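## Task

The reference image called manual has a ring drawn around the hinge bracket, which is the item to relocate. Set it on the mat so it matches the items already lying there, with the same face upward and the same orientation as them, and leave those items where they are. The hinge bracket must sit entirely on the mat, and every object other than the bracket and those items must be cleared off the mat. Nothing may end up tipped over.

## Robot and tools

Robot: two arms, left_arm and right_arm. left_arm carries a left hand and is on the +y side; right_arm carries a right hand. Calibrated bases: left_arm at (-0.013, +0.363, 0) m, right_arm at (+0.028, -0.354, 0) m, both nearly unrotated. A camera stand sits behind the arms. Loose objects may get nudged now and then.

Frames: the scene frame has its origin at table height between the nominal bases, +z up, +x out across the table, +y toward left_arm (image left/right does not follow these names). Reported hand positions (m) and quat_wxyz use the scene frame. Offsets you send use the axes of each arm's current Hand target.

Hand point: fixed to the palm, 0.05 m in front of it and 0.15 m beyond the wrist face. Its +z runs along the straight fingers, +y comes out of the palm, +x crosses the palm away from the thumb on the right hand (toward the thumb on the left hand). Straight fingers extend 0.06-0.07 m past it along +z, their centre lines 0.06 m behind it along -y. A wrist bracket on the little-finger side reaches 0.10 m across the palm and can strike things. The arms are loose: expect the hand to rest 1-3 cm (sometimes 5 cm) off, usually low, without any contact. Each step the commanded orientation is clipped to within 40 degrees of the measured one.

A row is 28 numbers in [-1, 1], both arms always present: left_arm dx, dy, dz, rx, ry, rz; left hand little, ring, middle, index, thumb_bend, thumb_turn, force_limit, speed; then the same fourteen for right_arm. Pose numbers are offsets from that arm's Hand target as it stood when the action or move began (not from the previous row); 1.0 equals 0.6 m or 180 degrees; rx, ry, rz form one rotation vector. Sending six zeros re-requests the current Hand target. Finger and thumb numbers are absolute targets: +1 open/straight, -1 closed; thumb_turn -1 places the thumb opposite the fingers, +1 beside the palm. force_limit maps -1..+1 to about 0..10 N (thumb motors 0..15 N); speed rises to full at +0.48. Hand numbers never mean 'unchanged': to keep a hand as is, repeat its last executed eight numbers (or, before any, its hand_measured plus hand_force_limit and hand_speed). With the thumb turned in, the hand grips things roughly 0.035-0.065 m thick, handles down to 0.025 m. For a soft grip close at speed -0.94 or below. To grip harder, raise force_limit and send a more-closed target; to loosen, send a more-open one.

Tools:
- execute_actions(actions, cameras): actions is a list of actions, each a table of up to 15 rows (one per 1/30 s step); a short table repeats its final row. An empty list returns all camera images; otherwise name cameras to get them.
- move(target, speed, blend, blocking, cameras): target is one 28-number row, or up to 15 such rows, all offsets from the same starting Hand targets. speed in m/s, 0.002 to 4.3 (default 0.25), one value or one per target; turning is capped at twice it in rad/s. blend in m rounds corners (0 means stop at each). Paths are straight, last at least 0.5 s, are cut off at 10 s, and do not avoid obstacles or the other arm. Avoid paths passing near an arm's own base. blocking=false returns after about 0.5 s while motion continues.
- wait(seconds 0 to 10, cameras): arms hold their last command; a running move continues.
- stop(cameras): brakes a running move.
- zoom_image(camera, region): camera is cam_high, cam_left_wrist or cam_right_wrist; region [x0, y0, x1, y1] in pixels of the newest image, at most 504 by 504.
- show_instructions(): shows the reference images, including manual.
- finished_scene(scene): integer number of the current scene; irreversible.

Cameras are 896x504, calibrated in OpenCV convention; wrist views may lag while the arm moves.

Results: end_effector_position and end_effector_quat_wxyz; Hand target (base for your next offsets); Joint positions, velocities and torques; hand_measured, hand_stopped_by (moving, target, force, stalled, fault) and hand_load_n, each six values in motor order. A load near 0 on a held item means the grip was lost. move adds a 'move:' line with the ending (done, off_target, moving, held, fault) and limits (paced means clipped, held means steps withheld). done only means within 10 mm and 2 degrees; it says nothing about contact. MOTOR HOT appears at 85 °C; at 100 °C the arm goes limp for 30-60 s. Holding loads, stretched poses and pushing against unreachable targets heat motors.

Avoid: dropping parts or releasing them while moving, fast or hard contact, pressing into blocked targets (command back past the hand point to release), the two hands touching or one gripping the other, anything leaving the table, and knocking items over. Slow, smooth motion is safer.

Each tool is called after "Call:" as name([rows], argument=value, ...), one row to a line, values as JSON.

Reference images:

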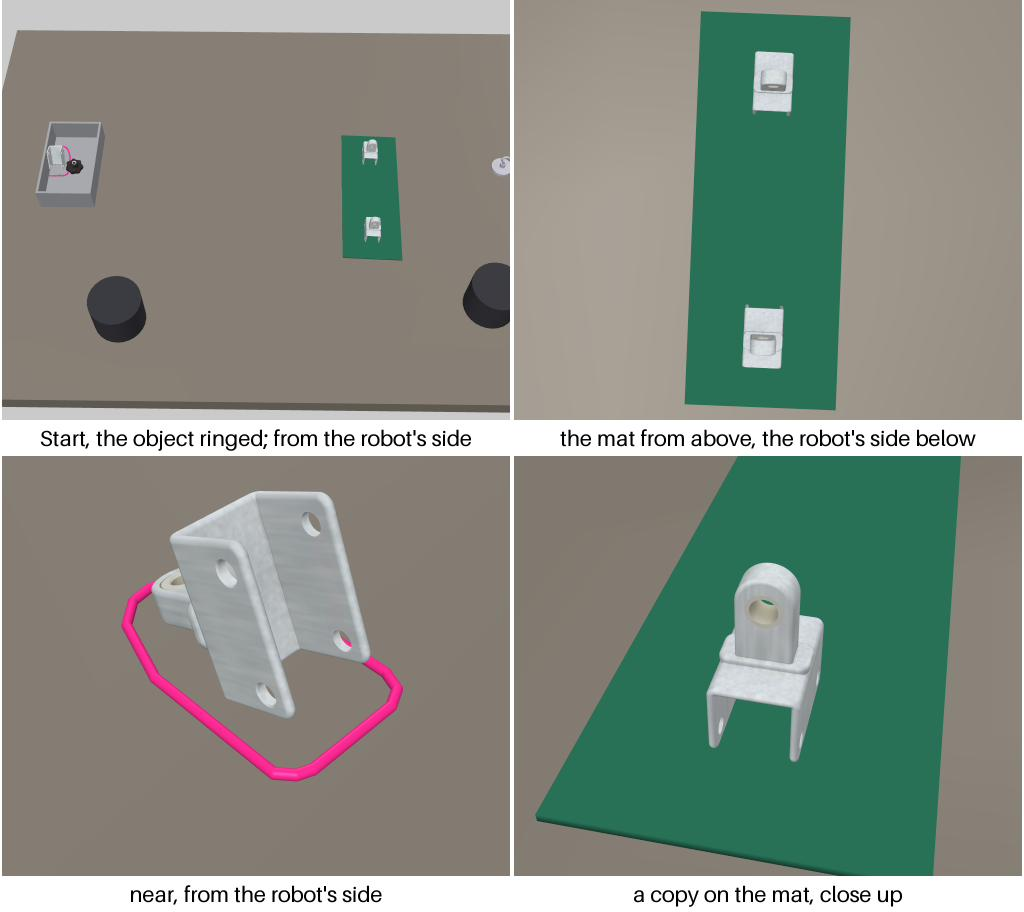

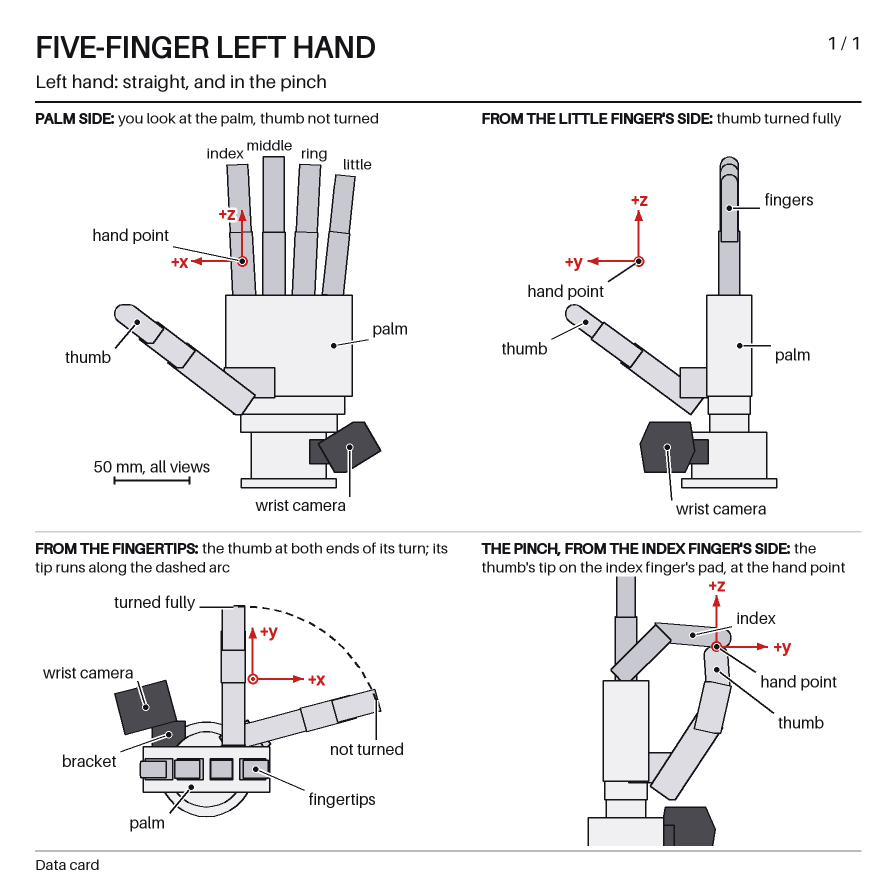

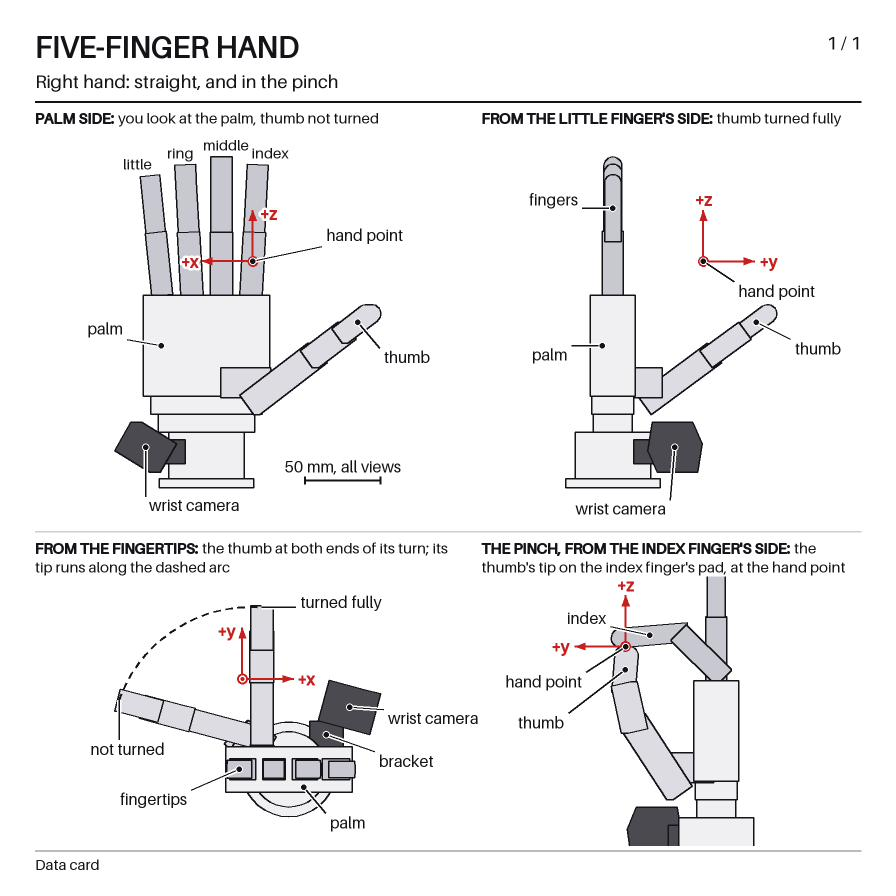

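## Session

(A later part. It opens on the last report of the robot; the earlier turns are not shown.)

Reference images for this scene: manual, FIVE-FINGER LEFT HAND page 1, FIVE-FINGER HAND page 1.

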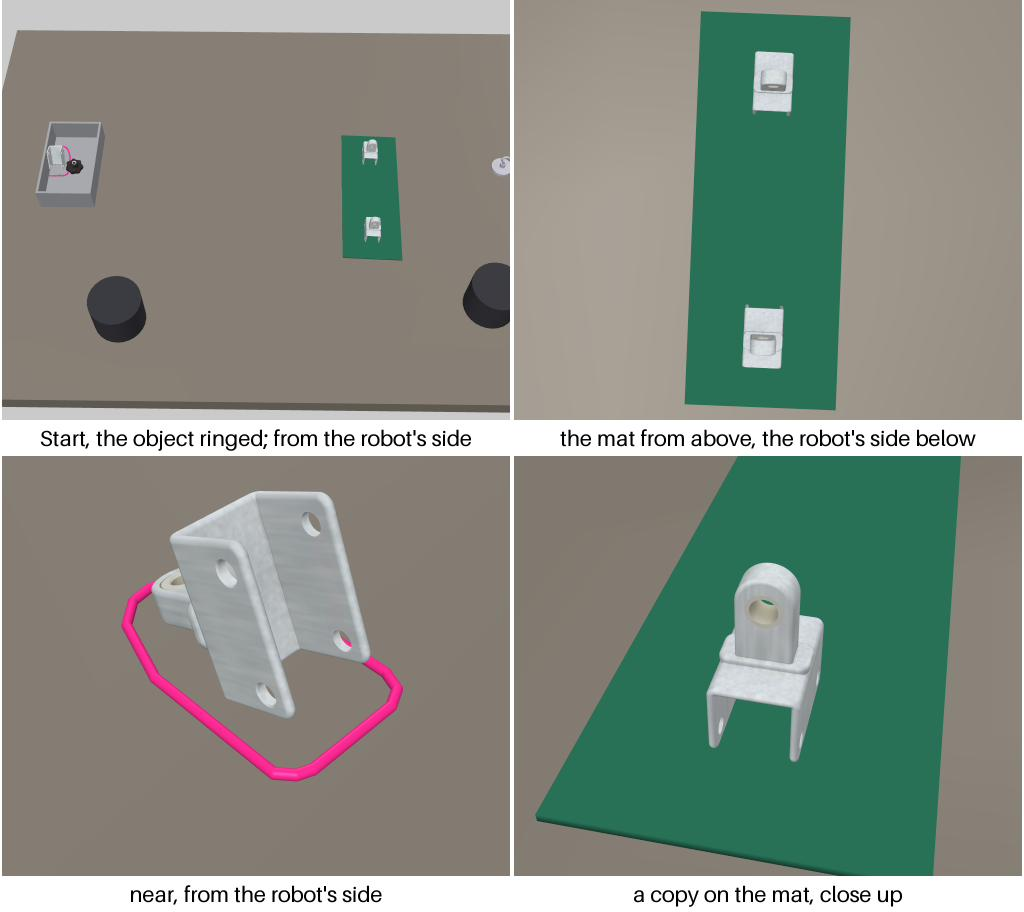

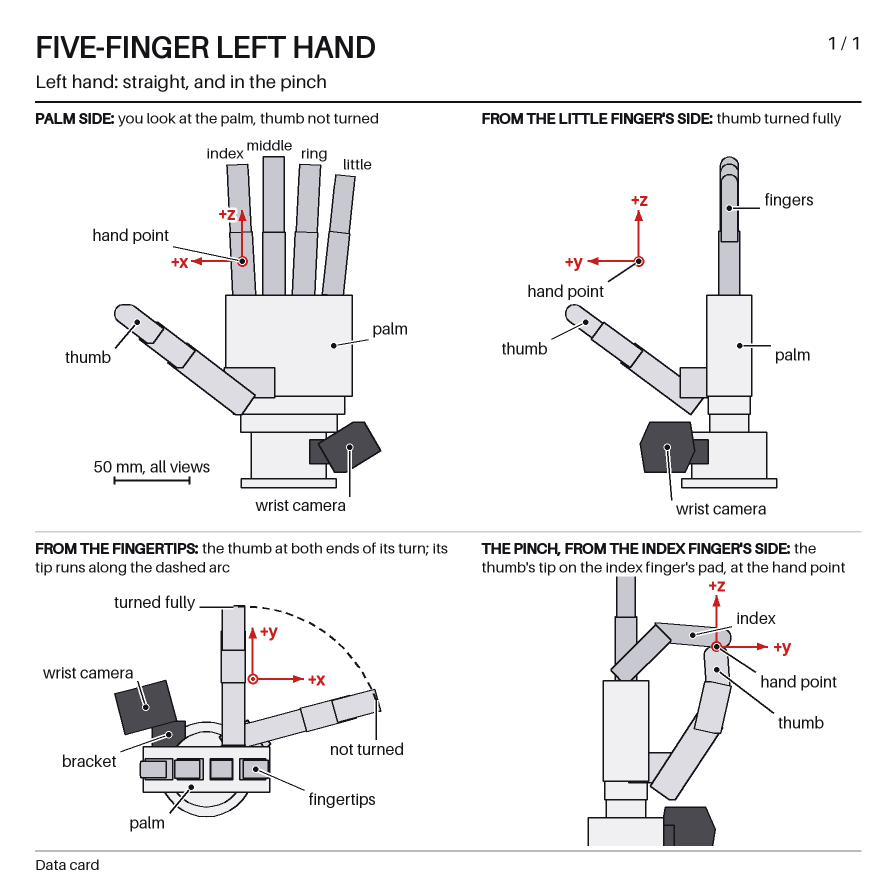

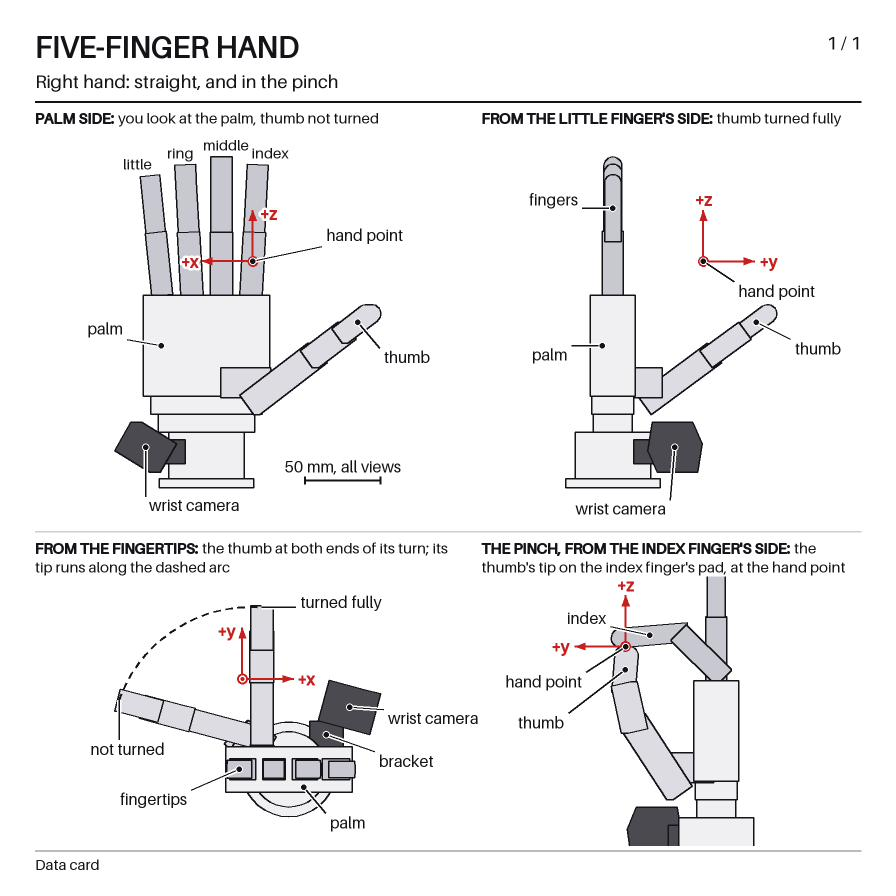

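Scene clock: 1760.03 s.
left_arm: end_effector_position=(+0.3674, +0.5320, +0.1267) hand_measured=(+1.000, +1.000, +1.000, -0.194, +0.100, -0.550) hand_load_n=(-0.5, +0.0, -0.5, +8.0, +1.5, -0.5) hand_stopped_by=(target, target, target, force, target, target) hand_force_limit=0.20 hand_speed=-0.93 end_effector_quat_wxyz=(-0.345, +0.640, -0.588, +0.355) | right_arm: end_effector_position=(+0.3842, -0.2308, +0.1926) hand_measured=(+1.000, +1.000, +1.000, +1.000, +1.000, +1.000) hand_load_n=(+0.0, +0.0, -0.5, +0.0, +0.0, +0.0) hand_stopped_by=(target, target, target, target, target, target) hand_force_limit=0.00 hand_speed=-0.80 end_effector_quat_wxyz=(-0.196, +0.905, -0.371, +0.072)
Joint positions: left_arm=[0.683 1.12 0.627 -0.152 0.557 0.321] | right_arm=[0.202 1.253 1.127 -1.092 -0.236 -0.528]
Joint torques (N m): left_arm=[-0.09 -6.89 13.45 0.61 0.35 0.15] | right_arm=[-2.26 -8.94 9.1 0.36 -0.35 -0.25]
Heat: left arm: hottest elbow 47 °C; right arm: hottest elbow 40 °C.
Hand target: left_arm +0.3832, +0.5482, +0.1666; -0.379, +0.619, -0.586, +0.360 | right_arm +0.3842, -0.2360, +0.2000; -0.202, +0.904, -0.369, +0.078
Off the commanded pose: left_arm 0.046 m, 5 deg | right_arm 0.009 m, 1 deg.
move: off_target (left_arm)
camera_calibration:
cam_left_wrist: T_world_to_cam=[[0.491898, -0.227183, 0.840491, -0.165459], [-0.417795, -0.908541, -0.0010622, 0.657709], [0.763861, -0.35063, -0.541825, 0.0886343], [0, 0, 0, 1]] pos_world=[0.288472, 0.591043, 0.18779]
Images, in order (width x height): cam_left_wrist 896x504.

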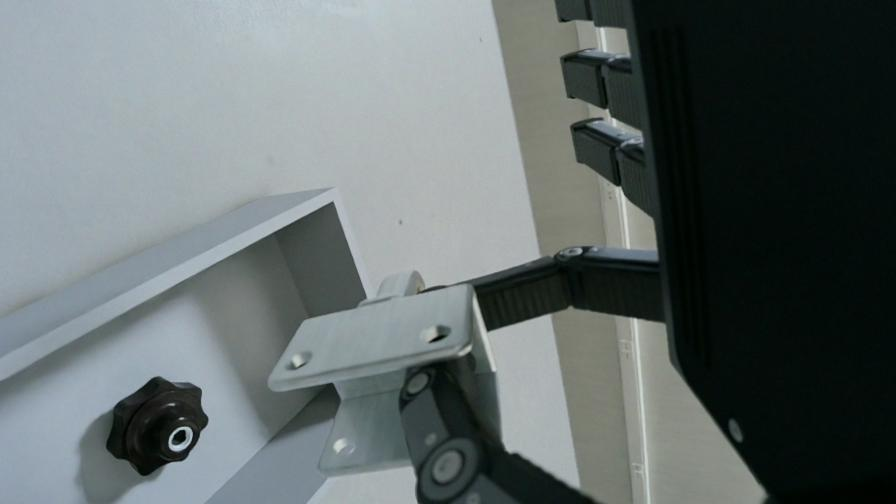

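Call:
move(target=[0.5763,0.0343,-0.0783,0,0.3119,0.1589,1,1,1,-0.5,0.1,-0.55,0.2,-0.93,0,0,0,0,0,0,1,1,1,1,1,1,0.0,-0.8], speed=0.15, cameras=["cam_left_wrist","cam_high"])

Scene clock: 1783.20 s.
left_arm: end_effector_position=(+0.3293, +0.2034, +0.1401) hand_measured=(+1.000, +1.000, +1.000, -0.194, +0.100, -0.550) hand_load_n=(+0.0, +0.0, +0.0, +8.0, +1.0, -0.5) hand_stopped_by=(target, target, target, force, target, target) hand_force_limit=0.20 hand_speed=-0.93 end_effector_quat_wxyz=(+0.115, -0.240, +0.828, -0.494) | right_arm: end_effector_position=(+0.3842, -0.2308, +0.1926) hand_measured=(+1.000, +1.000, +1.000, +1.000, +1.000, +1.000) hand_load_n=(+0.0, +0.0, +0.0, +0.0, +0.0, +0.0) hand_stopped_by=(target, target, target, target, target, target) hand_force_limit=0.00 hand_speed=-0.80 end_effector_quat_wxyz=(-0.196, +0.905, -0.371, +0.072)
Joint positions: left_arm=[-0.07 1.083 0.655 -0.368 0.824 0.59] | right_arm=[0.202 1.253 1.127 -1.092 -0.236 -0.528]
Joint torques (N m): left_arm=[-0.85 -5.01 13.56 0.28 0.71 0.12] | right_arm=[-2.2 -8.88 9.11 0.4 -0.34 -0.25]
Heat: left arm: hottest elbow 51 °C; right arm: hottest elbow 40 °C.
Hand target: left_arm +0.3505, +0.2002, +0.1695; +0.136, -0.221, +0.823, -0.505 | right_arm +0.3842, -0.2360, +0.2000; -0.202, +0.904, -0.369, +0.078
Off the commanded pose: left_arm 0.036 m, 3 deg | right_arm 0.009 m, 1 deg.
move: off_target (left_arm)
camera_calibration:
cam_left_wrist: T_world_to_cam=[[0.0129574, -0.521594, 0.853095, -0.0168129], [-0.998575, -0.0509286, -0.0159714, 0.362112], [0.0517775, -0.851672, -0.521511, 0.343342], [0, 0, 0, 1]] pos_world=[0.344036, 0.302087, 0.199183]
Images, in order (width x height): cam_high 896x504, cam_left_wrist 896x504.

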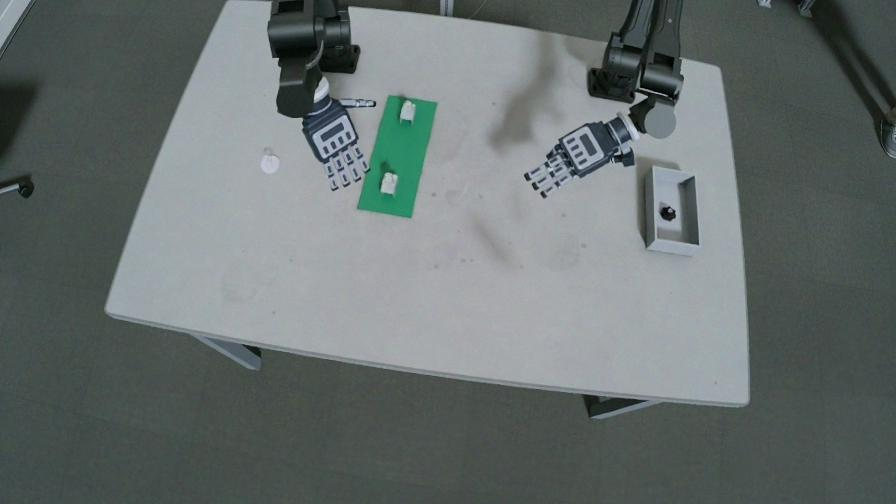

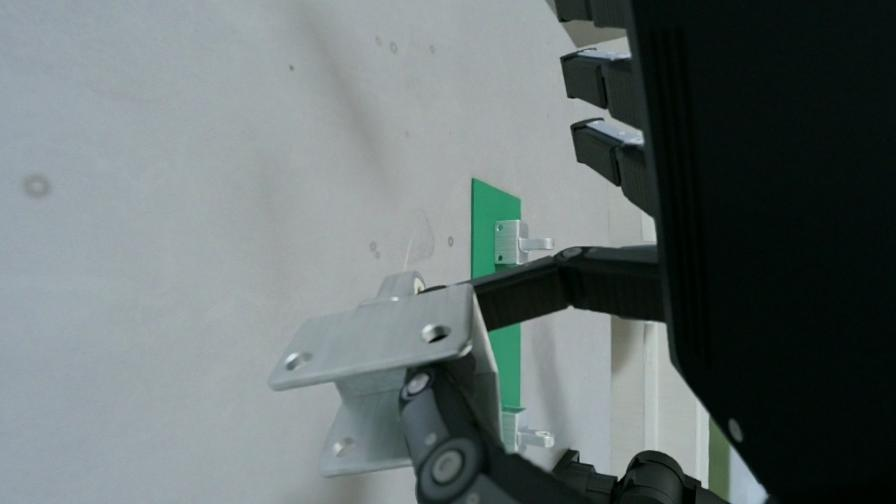

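Call:
move(target=[0,0.1411,0.0719,0,0,0,1,1,1,-0.5,0.1,-0.55,0.2,-0.93,0,0,0,0,0,0,1,1,1,1,1,1,0.0,-0.8], speed=0.08)

Scene clock: 1823.33 s.
left_arm: end_effector_position=(+0.3384, +0.2030, +0.0641) hand_measured=(+1.000, +1.000, +1.000, -0.194, +0.100, -0.550) hand_load_n=(+0.0, -0.5, +0.0, +7.5, +1.5, -0.5) hand_stopped_by=(target, target, target, force, target, target) hand_force_limit=0.20 hand_speed=-0.93 end_effector_quat_wxyz=(+0.118, -0.238, +0.828, -0.495) | right_arm: end_effector_position=(+0.3842, -0.2308, +0.1926) hand_measured=(+1.000, +1.000, +1.000, +1.000, +1.000, +1.000) hand_load_n=(+0.0, +0.0, +0.0, +0.0, +0.0, +0.0) hand_stopped_by=(target, target, target, target, target, target) hand_force_limit=0.00 hand_speed=-0.80 end_effector_quat_wxyz=(-0.196, +0.905, -0.371, +0.072)
Joint positions: left_arm=[-0.07 1.261 0.548 -0.078 0.824 0.593] | right_arm=[0.202 1.253 1.127 -1.092 -0.236 -0.528]
Joint torques (N m): left_arm=[-0.38 -5.95 8.28 2.09 0.71 0.11] | right_arm=[-2.26 -8.82 9.1 0.36 -0.34 -0.25]
Motor temperatures (°C): left_arm=[25 29 55 28 29 26] | right_arm=[26 29 40 29 27 26]
Heat: left arm: hottest elbow 55 °C; right arm: hottest elbow 40 °C.
Hand target: left_arm +0.3506, +0.2002, +0.0745; +0.136, -0.221, +0.823, -0.505 | right_arm +0.3842, -0.2360, +0.2000; -0.202, +0.904, -0.369, +0.078
Off the commanded pose: left_arm 0.016 m, 3 deg | right_arm 0.009 m, 1 deg.
move: off_target (left_arm)

Call:
move(target=[0,0.0297,0.0151,0,0,0,1,1,1,-0.5,0.1,-0.55,0.2,-0.93,0,0,0,0,0,0,1,1,1,1,1,1,0.0,-0.8], speed=0.04, cameras=["cam_left_wrist"])

Scene clock: 1829.30 s.
left_arm: end_effector_position=(+0.3386, +0.2029, +0.0449) hand_measured=(+1.000, +1.000, +1.000, -0.194, +0.100, -0.550) hand_load_n=(+0.0, +0.0, +0.0, +8.0, +1.5, -0.5) hand_stopped_by=(target, target, target, force, target, target) hand_force_limit=0.20 hand_speed=-0.93 end_effector_quat_wxyz=(+0.118, -0.237, +0.828, -0.495) | right_arm: end_effector_position=(+0.3842, -0.2308, +0.1926) hand_measured=(+1.000, +1.000, +1.000, +1.000, +1.000, +1.000) hand_load_n=(+0.0, -0.5, +0.0, +0.0, +0.0, +0.0) hand_stopped_by=(target, target, target, target, target, target) hand_force_limit=0.00 hand_speed=-0.80 end_effector_quat_wxyz=(-0.196, +0.905, -0.371, +0.072)
Joint positions: left_arm=[-0.07 1.313 0.523 0 0.824 0.593] | right_arm=[0.202 1.253 1.127 -1.092 -0.236 -0.528]
Joint torques (N m): left_arm=[-0.97 -6.48 7.76 2 0.71 0.11] | right_arm=[-2.2 -8.94 9.11 0.4 -0.34 -0.25]
Heat: left arm: hottest elbow 54 °C; right arm: hottest elbow 40 °C.
Hand target: left_arm +0.3506, +0.2002, +0.0545; +0.136, -0.221, +0.823, -0.505 | right_arm +0.3842, -0.2360, +0.2000; -0.202, +0.904, -0.369, +0.078
Off the commanded pose: left_arm 0.016 m, 3 deg | right_arm 0.009 m, 1 deg.
move: off_target (left_arm)
camera_calibration:
cam_left_wrist: T_world_to_cam=[[0.0049545, -0.522361, 0.85271, 0.0669513], [-0.998478, -0.0494247, -0.0244756, 0.369951], [0.0549301, -0.851291, -0.521811, 0.291709], [0, 0, 0, 1]] pos_world=[0.353032, 0.301587, 0.104182]
Images, in order (width x height): cam_left_wrist 896x504.

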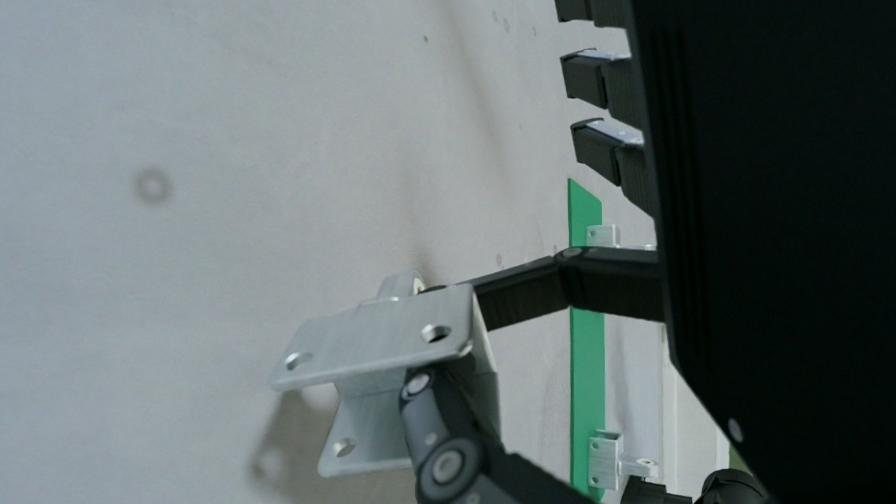

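Call:
move(target=[0,0.0149,0.0076,0,0,0,1,1,1,-0.5,0.1,-0.55,0.2,-0.93,0,0,0,0,0,0,1,1,1,1,1,1,0.0,-0.8], speed=0.03)

Call:
move(target=[0,0.0089,0.0045,0,0,0,1,1,1,-0.5,0.1,-0.55,0.2,-0.93,0,0,0,0,0,0,1,1,1,1,1,1,0.0,-0.8], speed=0.02, cameras=["cam_left_wrist"])

Scene clock: 1838.80 s.
left_arm: end_effector_position=(+0.3392, +0.2029, +0.0358) hand_measured=(+1.000, +1.000, +1.000, -0.194, +0.100, -0.550) hand_load_n=(+0.0, +0.0, +0.0, +8.0, +1.5, -0.5) hand_stopped_by=(target, target, target, force, target, target) hand_force_limit=0.20 hand_speed=-0.93 end_effector_quat_wxyz=(+0.119, -0.236, +0.827, -0.495) | right_arm: end_effector_position=(+0.3842, -0.2308, +0.1926) hand_measured=(+1.000, +1.000, +1.000, +1.000, +1.000, +1.000) hand_load_n=(+0.5, +0.0, +0.0, -0.5, +0.0, +0.0) hand_stopped_by=(target, target, target, target, target, target) hand_force_limit=0.00 hand_speed=-0.80 end_effector_quat_wxyz=(-0.196, +0.905, -0.371, +0.072)
Joint positions: left_arm=[-0.07 1.34 0.512 0.041 0.824 0.593] | right_arm=[0.202 1.253 1.127 -1.092 -0.236 -0.528]
Joint torques (N m): left_arm=[-0.44 -6.18 7.53 2 0.68 0.12] | right_arm=[-2.26 -8.82 9.11 0.36 -0.34 -0.25]
Heat: left arm: hottest elbow 52 °C; right arm: hottest elbow 40 °C.
Hand target: left_arm +0.3506, +0.2002, +0.0445; +0.136, -0.221, +0.823, -0.505 | right_arm +0.3842, -0.2360, +0.2000; -0.202, +0.904, -0.369, +0.078
Off the commanded pose: left_arm 0.015 m, 3 deg | right_arm 0.009 m, 1 deg.
move: off_target (left_arm)

Scene clock: 1840.10 s.
left_arm: end_effector_position=(+0.3393, +0.2029, +0.0299) hand_measured=(+1.000, +1.000, +1.000, -0.194, +0.100, -0.550) hand_load_n=(+0.0, +0.0, +0.0, +8.0, +1.5, -0.5) hand_stopped_by=(target, target, target, force, target, target) hand_force_limit=0.20 hand_speed=-0.93 end_effector_quat_wxyz=(+0.119, -0.236, +0.827, -0.495) | right_arm: end_effector_position=(+0.3842, -0.2308, +0.1926) hand_measured=(+1.000, +1.000, +1.000, +1.000, +1.000, +1.000) hand_load_n=(+0.0, +0.5, +0.5, +0.0, +0.0, +0.0) hand_stopped_by=(target, target, target, target, target, target) hand_force_limit=0.00 hand_speed=-0.80 end_effector_quat_wxyz=(-0.196, +0.905, -0.371, +0.072)
Joint positions: left_arm=[-0.07 1.359 0.506 0.066 0.824 0.593] | right_arm=[0.202 1.253 1.127 -1.092 -0.236 -0.528]
Joint torques (N m): left_arm=[-0.91 -6.3 7.25 2.14 0.68 0.12] | right_arm=[-2.2 -8.94 9.09 0.36 -0.34 -0.26]
Heat: left arm: hottest elbow 51 °C; right arm: hottest elbow 40 °C.
Hand target: left_arm +0.3506, +0.2002, +0.0385; +0.136, -0.221, +0.823, -0.505 | right_arm +0.3842, -0.2360, +0.2000; -0.202, +0.904, -0.369, +0.078
Off the commanded pose: left_arm 0.014 m, 3 deg | right_arm 0.009 m, 1 deg.
move: off_target (left_arm)
camera_calibration:
cam_left_wrist: T_world_to_cam=[[0.00238441, -0.522194, 0.852823, 0.0805883], [-0.998403, -0.0493823, -0.027446, 0.370307], [0.0564465, -0.851396, -0.521478, 0.28332], [0, 0, 0, 1]] pos_world=[0.353531, 0.301587, 0.0891811]
Images, in order (width x height): cam_left_wrist 896x504.

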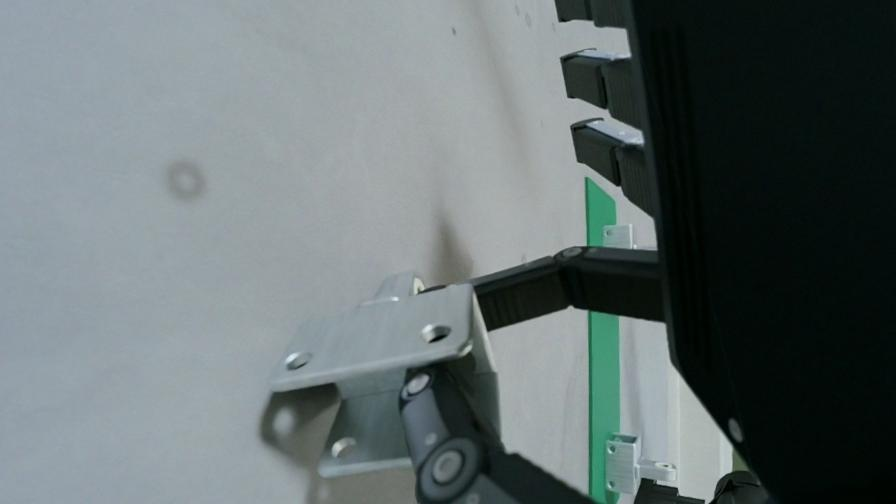

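Call:
move(target=[0,0.0119,0.006,0,0,0,1,1,1,-0.5,0.1,-0.55,0.2,-0.93,0,0,0,0,0,0,1,1,1,1,1,1,0.0,-0.8], speed=0.02, cameras=["cam_left_wrist"])

Scene clock: 1846.17 s.
left_arm: end_effector_position=(+0.3431, +0.2023, +0.0282) hand_measured=(+1.000, +1.000, +1.000, -0.194, +0.100, -0.550) hand_load_n=(+0.0, +0.0, +0.0, +7.5, +0.5, -0.5) hand_stopped_by=(target, target, target, force, target, target) hand_force_limit=0.20 hand_speed=-0.93 end_effector_quat_wxyz=(+0.124, -0.234, +0.825, -0.499) | right_arm: end_effector_position=(+0.3842, -0.2308, +0.1926) hand_measured=(+1.000, +1.000, +1.000, +1.000, +1.000, +1.000) hand_load_n=(+0.0, +0.0, +0.0, +0.0, +0.0, +0.0) hand_stopped_by=(target, target, target, target, target, target) hand_force_limit=0.00 hand_speed=-0.80 end_effector_quat_wxyz=(-0.196, +0.905, -0.371, +0.072)
Joint positions: left_arm=[-0.069 1.374 0.505 0.1 0.829 0.587] | right_arm=[0.202 1.253 1.127 -1.092 -0.236 -0.528]
Joint torques (N m): left_arm=[-0.79 -6.12 6.74 1.89 0.5 0.1] | right_arm=[-2.32 -8.82 9.16 0.39 -0.34 -0.25]
Motor temperatures (°C): left_arm=[25 29 50 28 30 26] | right_arm=[26 29 40 29 27 26]
Heat: left arm: hottest elbow 50 °C; right arm: hottest elbow 40 °C.
Hand target: left_arm +0.3506, +0.2002, +0.0305; +0.136, -0.221, +0.823, -0.505 | right_arm +0.3842, -0.2360, +0.2000; -0.202, +0.904, -0.369, +0.078
Off the commanded pose: left_arm 0.008 m, 2 deg | right_arm 0.009 m, 1 deg.
move: done
camera_calibration:
cam_left_wrist: T_world_to_cam=[[-0.00728385, -0.516288, 0.856384, 0.0837147], [-0.997942, -0.0508059, -0.0391172, 0.374506], [0.0637051, -0.854907, -0.514856, 0.279729], [0, 0, 0, 1]] pos_world=[0.356525, 0.30139, 0.0869777]
Images, in order (width x height): cam_left_wrist 896x504.

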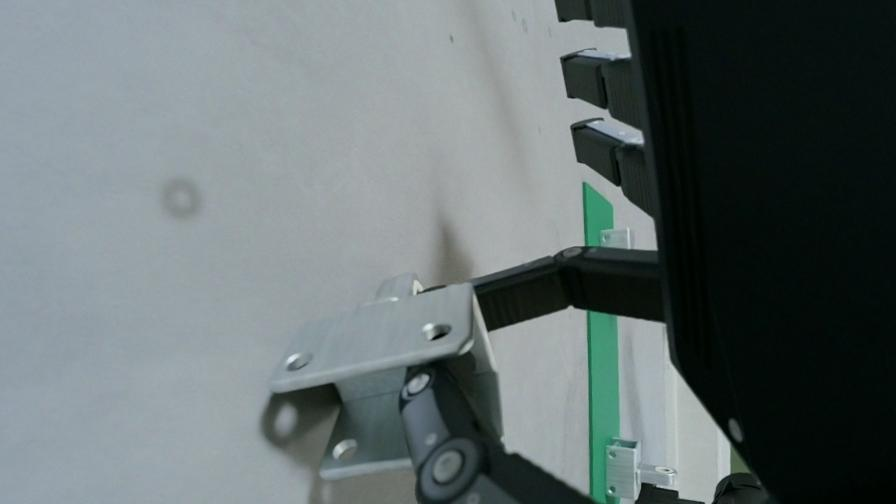

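Call:
execute_actions([
  [[0,0,0,0,0,0,1,1,1,-0.15,0.1,-0.55,0.2,-0.95,0,0,0,0,0,0,1,1,1,1,1,1,0.0,-0.8]],
  [[0,0,0,0,0,0,1,1,1,-0.05,0.1,-0.55,0.2,-0.93,0,0,0,0,0,0,1,1,1,1,1,1,0.0,-0.8]],
  [[0,0,0,0,0,0,1,1,1,0.05,0.1,-0.55,0.2,-0.9,0,0,0,0,0,0,1,1,1,1,1,1,0.0,-0.8]],
  [[0,0,0,0,0,0,1,1,1,0.1,0.1,-0.55,0.2,-0.9,0,0,0,0,0,0,1,1,1,1,1,1,0.0,-0.8]],
], cameras=["cam_left_wrist"])

Scene clock: 1861.37 s.
left_arm: end_effector_position=(+0.3431, +0.2029, +0.0272) hand_measured=(+1.000, +1.000, +1.000, +0.100, +0.100, -0.550) hand_load_n=(-0.5, +0.0, +0.0, +0.0, +0.0, +0.0) hand_stopped_by=(target, target, target, target, target, target) hand_force_limit=0.20 hand_speed=-0.90 end_effector_quat_wxyz=(+0.123, -0.236, +0.825, -0.499) | right_arm: end_effector_position=(+0.3842, -0.2308, +0.1926) hand_measured=(+1.000, +1.000, +1.000, +1.000, +1.000, +1.000) hand_load_n=(+0.0, +0.0, +0.0, +0.0, +0.0, +0.0) hand_stopped_by=(target, target, target, target, target, target) hand_force_limit=0.00 hand_speed=-0.80 end_effector_quat_wxyz=(-0.196, +0.905, -0.371, +0.072)
Joint positions: left_arm=[-0.067 1.377 0.505 0.1 0.829 0.587] | right_arm=[0.202 1.253 1.127 -1.092 -0.236 -0.528]
Joint torques (N m): left_arm=[-0.67 -6.01 6.72 1.99 0.44 0.13] | right_arm=[-2.26 -8.88 9.11 0.39 -0.34 -0.25]
Heat: left arm: hottest elbow 49 °C; right arm: hottest elbow 40 °C.
Hand target: left_arm +0.3506, +0.2002, +0.0305; +0.136, -0.221, +0.823, -0.505 | right_arm +0.3842, -0.2360, +0.2000; -0.202, +0.904, -0.369, +0.078
Off the commanded pose: left_arm 0.009 m, 2 deg | right_arm 0.009 m, 1 deg.
camera_calibration:
cam_left_wrist: T_world_to_cam=[[-0.00378936, -0.51645, 0.856309, 0.0837754], [-0.997982, -0.052324, -0.0359736, 0.374697], [0.0633841, -0.854717, -0.51521, 0.279763], [0, 0, 0, 1]] pos_world=[0.356526, 0.30199, 0.0858783]
Images, in order (width x height): cam_left_wrist 896x504.

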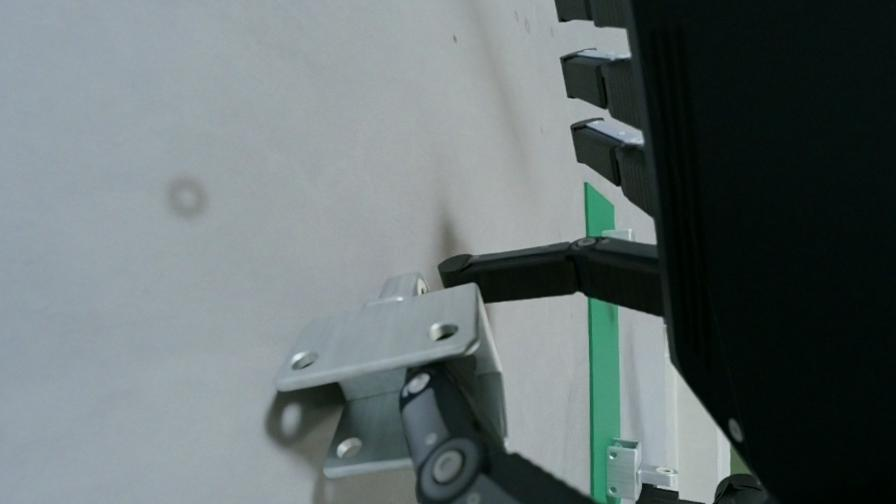

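Call:
move(target=[0,-0.104,-0.053,0,0,0,1,1,1,0.1,0.1,-0.55,0.2,-0.9,0,0,0,0,0,0,1,1,1,1,1,1,0.0,-0.8], speed=0.05, cameras=["cam_left_wrist","cam_high"])

Call:
zoom_image(camera="cam_high", region=[500, 120, 640, 220])

Scene clock: 1875.10 s.
left_arm: end_effector_position=(+0.3301, +0.2037, +0.0734) hand_measured=(+1.000, +1.000, +1.000, +0.100, +0.100, -0.550) hand_load_n=(+0.0, +0.0, +0.0, +0.0, +0.0, +0.0) hand_stopped_by=(target, target, target, target, target, target) hand_force_limit=0.20 hand_speed=-0.90 end_effector_quat_wxyz=(+0.112, -0.243, +0.827, -0.495) | right_arm: end_effector_position=(+0.3842, -0.2308, +0.1926) hand_measured=(+1.000, +1.000, +1.000, +1.000, +1.000, +1.000) hand_load_n=(+0.0, +0.0, +0.0, +0.0, +0.0, +0.0) hand_stopped_by=(target, target, target, target, target, target) hand_force_limit=0.00 hand_speed=-0.80 end_effector_quat_wxyz=(-0.196, +0.905, -0.371, +0.072)
Joint positions: left_arm=[-0.067 1.218 0.546 -0.129 0.829 0.587] | right_arm=[0.202 1.253 1.127 -1.092 -0.236 -0.528]
Joint torques (N m): left_arm=[-0.32 -7.18 11.49 0.27 0.46 0.09] | right_arm=[-2.26 -8.88 9.11 0.36 -0.34 -0.26]
Heat: left arm: hottest elbow 48 °C; right arm: hottest elbow 40 °C.
Hand target: left_arm +0.3505, +0.2002, +0.1006; +0.136, -0.221, +0.823, -0.505 | right_arm +0.3842, -0.2360, +0.2000; -0.202, +0.904, -0.369, +0.078
Off the commanded pose: left_arm 0.034 m, 4 deg | right_arm 0.009 m, 1 deg.
move: off_target (left_arm)
camera_calibration:
cam_left_wrist: T_world_to_cam=[[0.0197094, -0.517934, 0.855193, 0.0370993], [-0.998598, -0.0522338, -0.00862015, 0.361604], [0.0491347, -0.853824, -0.518237, 0.309883], [0, 0, 0, 1]] pos_world=[0.345139, 0.302689, 0.131983]
Images, in order (width x height): cam_high 896x504, cam_left_wrist 896x504.

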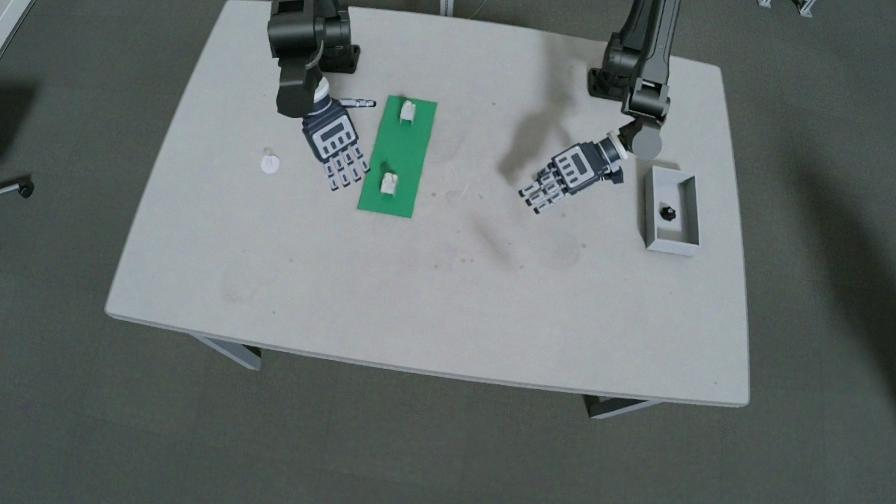

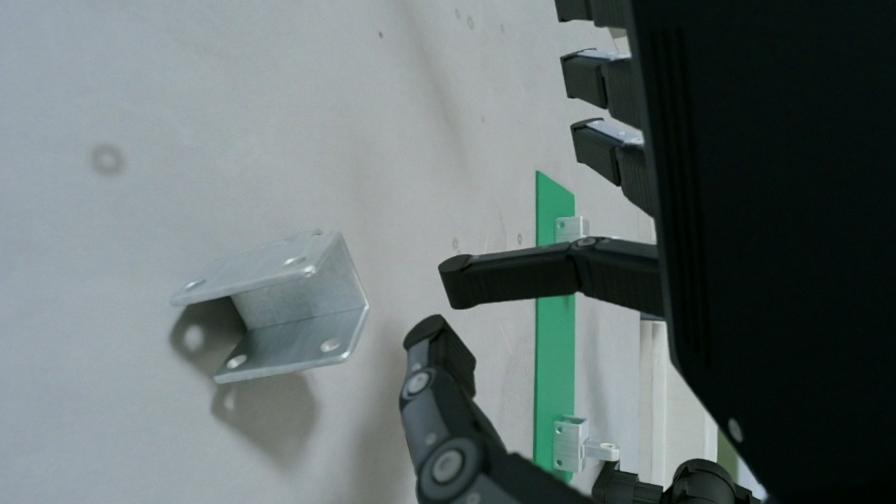

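Scaled by 3.600 from the camera's 896x504 image, which has a finer 1280x720 frame.

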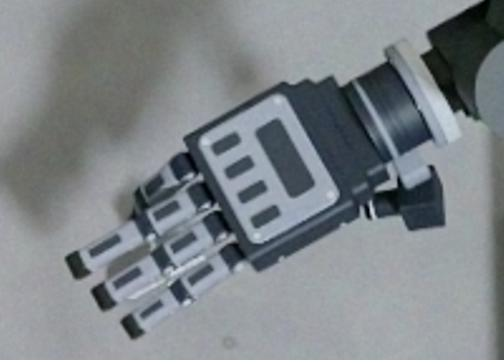

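Call:
move([
  [0,0.0743,0.0378,0,0,0,1,1,1,0.05,0.1,-0.55,0.2,-0.9,0,0,0,0,0,0,1,1,1,1,1,1,0.0,-0.8],
  [0,0.104,0.053,0,0,0,1,1,1,0.05,0.1,-0.55,0.2,-0.9,0,0,0,0,0,0,1,1,1,1,1,1,0.0,-0.8],
], speed=[0.06,0.03], cameras=["cam_left_wrist"])

Scene clock: 1976.77 s.
left_arm: end_effector_position=(+0.3415, +0.2030, +0.0252) hand_measured=(+1.000, +1.000, +1.000, +0.050, +0.100, -0.550) hand_load_n=(+0.0, +0.0, +0.0, +0.0, +0.0, +0.0) hand_stopped_by=(target, target, target, target, target, target) hand_force_limit=0.20 hand_speed=-0.90 end_effector_quat_wxyz=(+0.121, -0.237, +0.825, -0.498) | right_arm: end_effector_position=(+0.3842, -0.2308, +0.1926) hand_measured=(+1.000, +1.000, +1.000, +1.000, +1.000, +1.000) hand_load_n=(+0.0, +0.0, +0.0, +0.0, +0.5, +0.0) hand_stopped_by=(target, target, target, target, target, target) hand_force_limit=0.00 hand_speed=-0.80 end_effector_quat_wxyz=(-0.196, +0.905, -0.371, +0.072)
Joint positions: left_arm=[-0.067 1.38 0.502 0.101 0.829 0.587] | right_arm=[0.202 1.253 1.127 -1.092 -0.236 -0.528]
Joint torques (N m): left_arm=[-0.67 -6.12 6.79 2 0.46 0.1] | right_arm=[-2.26 -8.88 9.11 0.38 -0.34 -0.25]
Heat: left arm: hottest elbow 48 °C; right arm: hottest elbow 40 °C.
Hand target: left_arm +0.3506, +0.2002, +0.0305; +0.136, -0.221, +0.823, -0.505 | right_arm +0.3842, -0.2360, +0.2000; -0.202, +0.904, -0.369, +0.078
Off the commanded pose: left_arm 0.011 m, 3 deg | right_arm 0.009 m, 1 deg.
move: off_target (left_arm)
camera_calibration:
cam_left_wrist: T_world_to_cam=[[0.0000829209, -0.516695, 0.85617, 0.0841583], [-0.998134, -0.0523182, -0.0314772, 0.373014], [0.0610573, -0.85457, -0.515735, 0.279778], [0, 0, 0, 1]] pos_world=[0.355228, 0.30209, 0.0839791]
Images, in order (width x height): cam_left_wrist 896x504.

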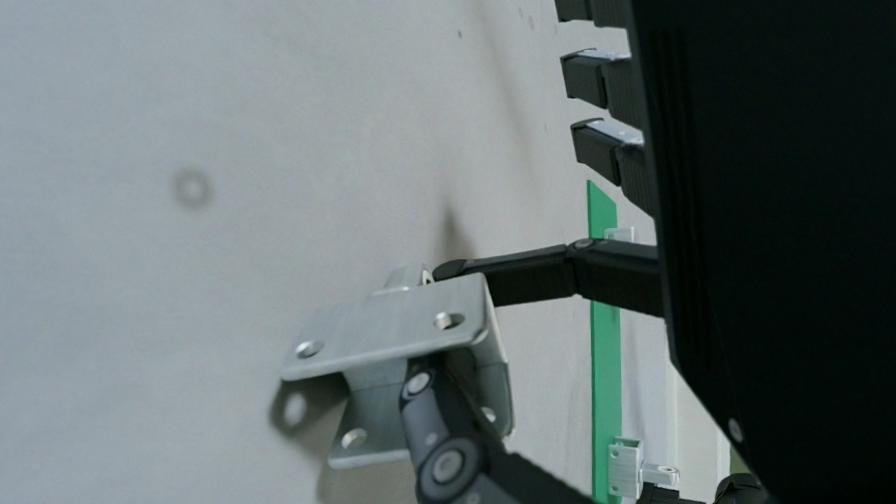

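Call:
execute_actions([
  [[0,0,0,0,0,0,1,1,1,-0.45,0.1,-0.55,-0.4,-0.93,0,0,0,0,0,0,1,1,1,1,1,1,0.0,-0.8]],
  [[0,0,0,0,0,0,1,1,1,-0.45,0.1,-0.55,-0.4,-0.93,0,0,0,0,0,0,1,1,1,1,1,1,0.0,-0.8]],
  [[0,0,0,0,0,0,1,1,1,-0.45,0.1,-0.55,-0.4,-0.93,0,0,0,0,0,0,1,1,1,1,1,1,0.0,-0.8]],
  [[0,0,0,0,0,0,1,1,1,-0.45,0.1,-0.55,-0.4,-0.93,0,0,0,0,0,0,1,1,1,1,1,1,0.0,-0.8]],
  [[0,0,0,0,0,0,1,1,1,-0.45,0.1,-0.55,-0.4,-0.93,0,0,0,0,0,0,1,1,1,1,1,1,0.0,-0.8]],
  [[0,0,0,0,0,0,1,1,1,-0.45,0.1,-0.55,-0.4,-0.93,0,0,0,0,0,0,1,1,1,1,1,1,0.0,-0.8]],
  [[0,0,0,0,0,0,1,1,1,-0.5,0.1,-0.55,0.2,-0.93,0,0,0,0,0,0,1,1,1,1,1,1,0.0,-0.8]],
  [[0,0,0,0,0,0,1,1,1,-0.5,0.1,-0.55,0.2,-0.93,0,0,0,0,0,0,1,1,1,1,1,1,0.0,-0.8]],
], cameras=["cam_left_wrist"])

Scene clock: 1992.97 s.
left_arm: end_effector_position=(+0.3419, +0.2014, +0.0261) hand_measured=(+1.000, +1.000, +1.000, -0.196, +0.100, -0.550) hand_load_n=(+0.0, +0.0, +0.0, +8.5, +4.0, +0.0) hand_stopped_by=(target, target, target, force, target, target) hand_force_limit=0.20 hand_speed=-0.93 end_effector_quat_wxyz=(+0.122, -0.233, +0.825, -0.500) | right_arm: end_effector_position=(+0.3842, -0.2308, +0.1926) hand_measured=(+1.000, +1.000, +1.000, +1.000, +1.000, +1.000) hand_load_n=(+0.0, +0.0, +0.0, +0.0, +0.0, +0.0) hand_stopped_by=(target, target, target, target, target, target) hand_force_limit=0.00 hand_speed=-0.80 end_effector_quat_wxyz=(-0.196, +0.905, -0.371, +0.072)
Joint positions: left_arm=[-0.07 1.38 0.502 0.107 0.832 0.587] | right_arm=[0.202 1.253 1.127 -1.092 -0.236 -0.528]
Joint torques (N m): left_arm=[-0.62 -5.89 6.93 1.83 0.33 0.11] | right_arm=[-2.26 -8.82 9.1 0.36 -0.34 -0.25]
Heat: left arm: hottest elbow 47 °C; right arm: hottest elbow 40 °C.
Hand target: left_arm +0.3506, +0.2002, +0.0305; +0.136, -0.221, +0.823, -0.505 | right_arm +0.3842, -0.2360, +0.2000; -0.202, +0.904, -0.369, +0.078
Off the commanded pose: left_arm 0.010 m, 2 deg | right_arm 0.009 m, 1 deg.
camera_calibration:
cam_left_wrist: T_world_to_cam=[[-0.00770025, -0.514497, 0.857458, 0.0847861], [-0.998192, -0.0471633, -0.0372633, 0.372515], [0.0596124, -0.856194, -0.513204, 0.27961], [0, 0, 0, 1]] pos_world=[0.355827, 0.300592, 0.0846776]
Images, in order (width x height): cam_left_wrist 896x504.

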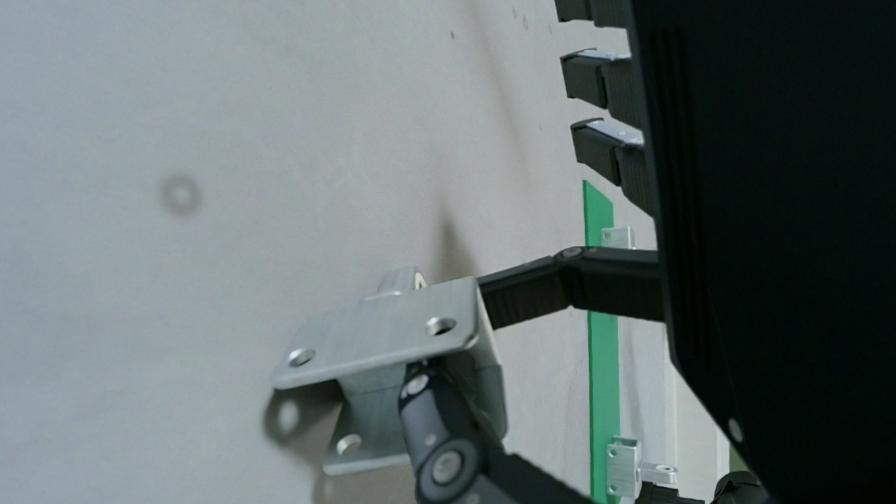

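Call:
move([
  [0,-0.0594,-0.0303,0,0,0,1,1,1,-0.5,0.1,-0.55,0.2,-0.93,0,0,0,0,0,0,1,1,1,1,1,1,0.0,-0.8],
  [-0.0653,-0.0459,-0.0568,0,0.0743,0.0378,1,1,1,-0.5,0.1,-0.55,0.2,-0.93,0,0,0,0,0,0,1,1,1,1,1,1,0.0,-0.8],
  [-0.0653,0.0057,-0.0306,0,0.0743,0.0378,1,1,1,-0.5,0.1,-0.55,0.2,-0.93,0,0,0,0,0,0,1,1,1,1,1,1,0.0,-0.8],
], speed=[0.05,0.06,0.03], cameras=["cam_left_wrist"])

Scene clock: 2049.23 s.
left_arm: end_effector_position=(+0.3598, +0.2320, +0.0306) hand_measured=(+1.000, +1.000, +1.000, -0.196, +0.100, -0.550) hand_load_n=(+0.0, +0.0, +0.0, +8.5, +3.5, -0.5) hand_stopped_by=(target, target, target, force, target, target) hand_force_limit=0.20 hand_speed=-0.93 end_effector_quat_wxyz=(+0.046, -0.125, +0.848, -0.513) | right_arm: end_effector_position=(+0.3842, -0.2308, +0.1926) hand_measured=(+1.000, +1.000, +1.000, +1.000, +1.000, +1.000) hand_load_n=(+0.0, +0.0, +0.0, +0.0, +0.0, +0.0) hand_stopped_by=(target, target, target, target, target, target) hand_force_limit=0.00 hand_speed=-0.80 end_effector_quat_wxyz=(-0.196, +0.905, -0.371, +0.072)
Joint positions: left_arm=[0.04 1.535 0.756 -0.451 1.05 1.127] | right_arm=[0.202 1.253 1.127 -1.092 -0.236 -0.528]
Joint torques (N m): left_arm=[0.21 -7.94 7.6 1.36 1.04 0.13] | right_arm=[-2.32 -8.82 9.1 0.36 -0.35 -0.25]
Heat: left arm: hottest elbow 46 °C; right arm: hottest elbow 40 °C.
Hand target: left_arm +0.3755, +0.2353, +0.0358; +0.069, -0.112, +0.845, -0.518 | right_arm +0.3842, -0.2360, +0.2000; -0.202, +0.904, -0.369, +0.078
Off the commanded pose: left_arm 0.017 m, 3 deg | right_arm 0.009 m, 1 deg.
move: off_target (left_arm)
camera_calibration:
cam_left_wrist: T_world_to_cam=[[-0.13015, -0.490014, 0.861944, 0.135035], [-0.975208, 0.220187, -0.0220767, 0.321137], [-0.178971, -0.843448, -0.506523, 0.38968], [0, 0, 0, 1]] pos_world=[0.400492, 0.324133, 0.0880785]
Images, in order (width x height): cam_left_wrist 896x504.

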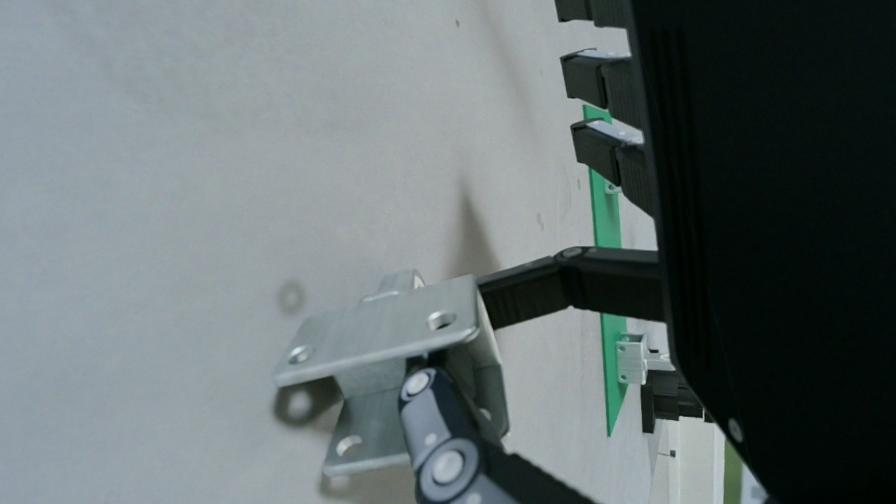

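Call:
move(target=[0,0.0089,0.0045,0,0,0,1,1,1,-0.5,0.1,-0.55,0.2,-0.93,0,0,0,0,0,0,1,1,1,1,1,1,0.0,-0.8], speed=0.02)

Scene clock: 2057.77 s.
left_arm: end_effector_position=(+0.3619, +0.2311, +0.0293) hand_measured=(+1.000, +1.000, +1.000, -0.196, +0.100, -0.550) hand_load_n=(+0.0, +0.0, -0.5, +8.5, +4.0, -0.5) hand_stopped_by=(target, target, target, force, target, target) hand_force_limit=0.20 hand_speed=-0.93 end_effector_quat_wxyz=(+0.049, -0.122, +0.846, -0.517) | right_arm: end_effector_position=(+0.3842, -0.2308, +0.1926) hand_measured=(+1.000, +1.000, +1.000, +1.000, +1.000, +1.000) hand_load_n=(+0.0, +0.0, +0.0, +0.0, +0.0, +0.0) hand_stopped_by=(target, target, target, target, target, target) hand_force_limit=0.00 hand_speed=-0.80 end_effector_quat_wxyz=(-0.196, +0.905, -0.371, +0.072)
Joint positions: left_arm=[0.04 1.543 0.756 -0.436 1.057 1.127] | right_arm=[0.202 1.253 1.127 -1.092 -0.236 -0.528]
Joint torques (N m): left_arm=[0.56 -7.24 7.2 1.4 0.71 0.15] | right_arm=[-2.26 -9 9.11 0.39 -0.34 -0.25]
Heat: left arm: hottest elbow 46 °C; right arm: hottest elbow 40 °C.
Hand target: left_arm +0.3755, +0.2354, +0.0298; +0.069, -0.112, +0.845, -0.518 | right_arm +0.3842, -0.2360, +0.2000; -0.202, +0.904, -0.369, +0.078
Off the commanded pose: left_arm 0.014 m, 3 deg | right_arm 0.009 m, 1 deg.
move: off_target (left_arm)


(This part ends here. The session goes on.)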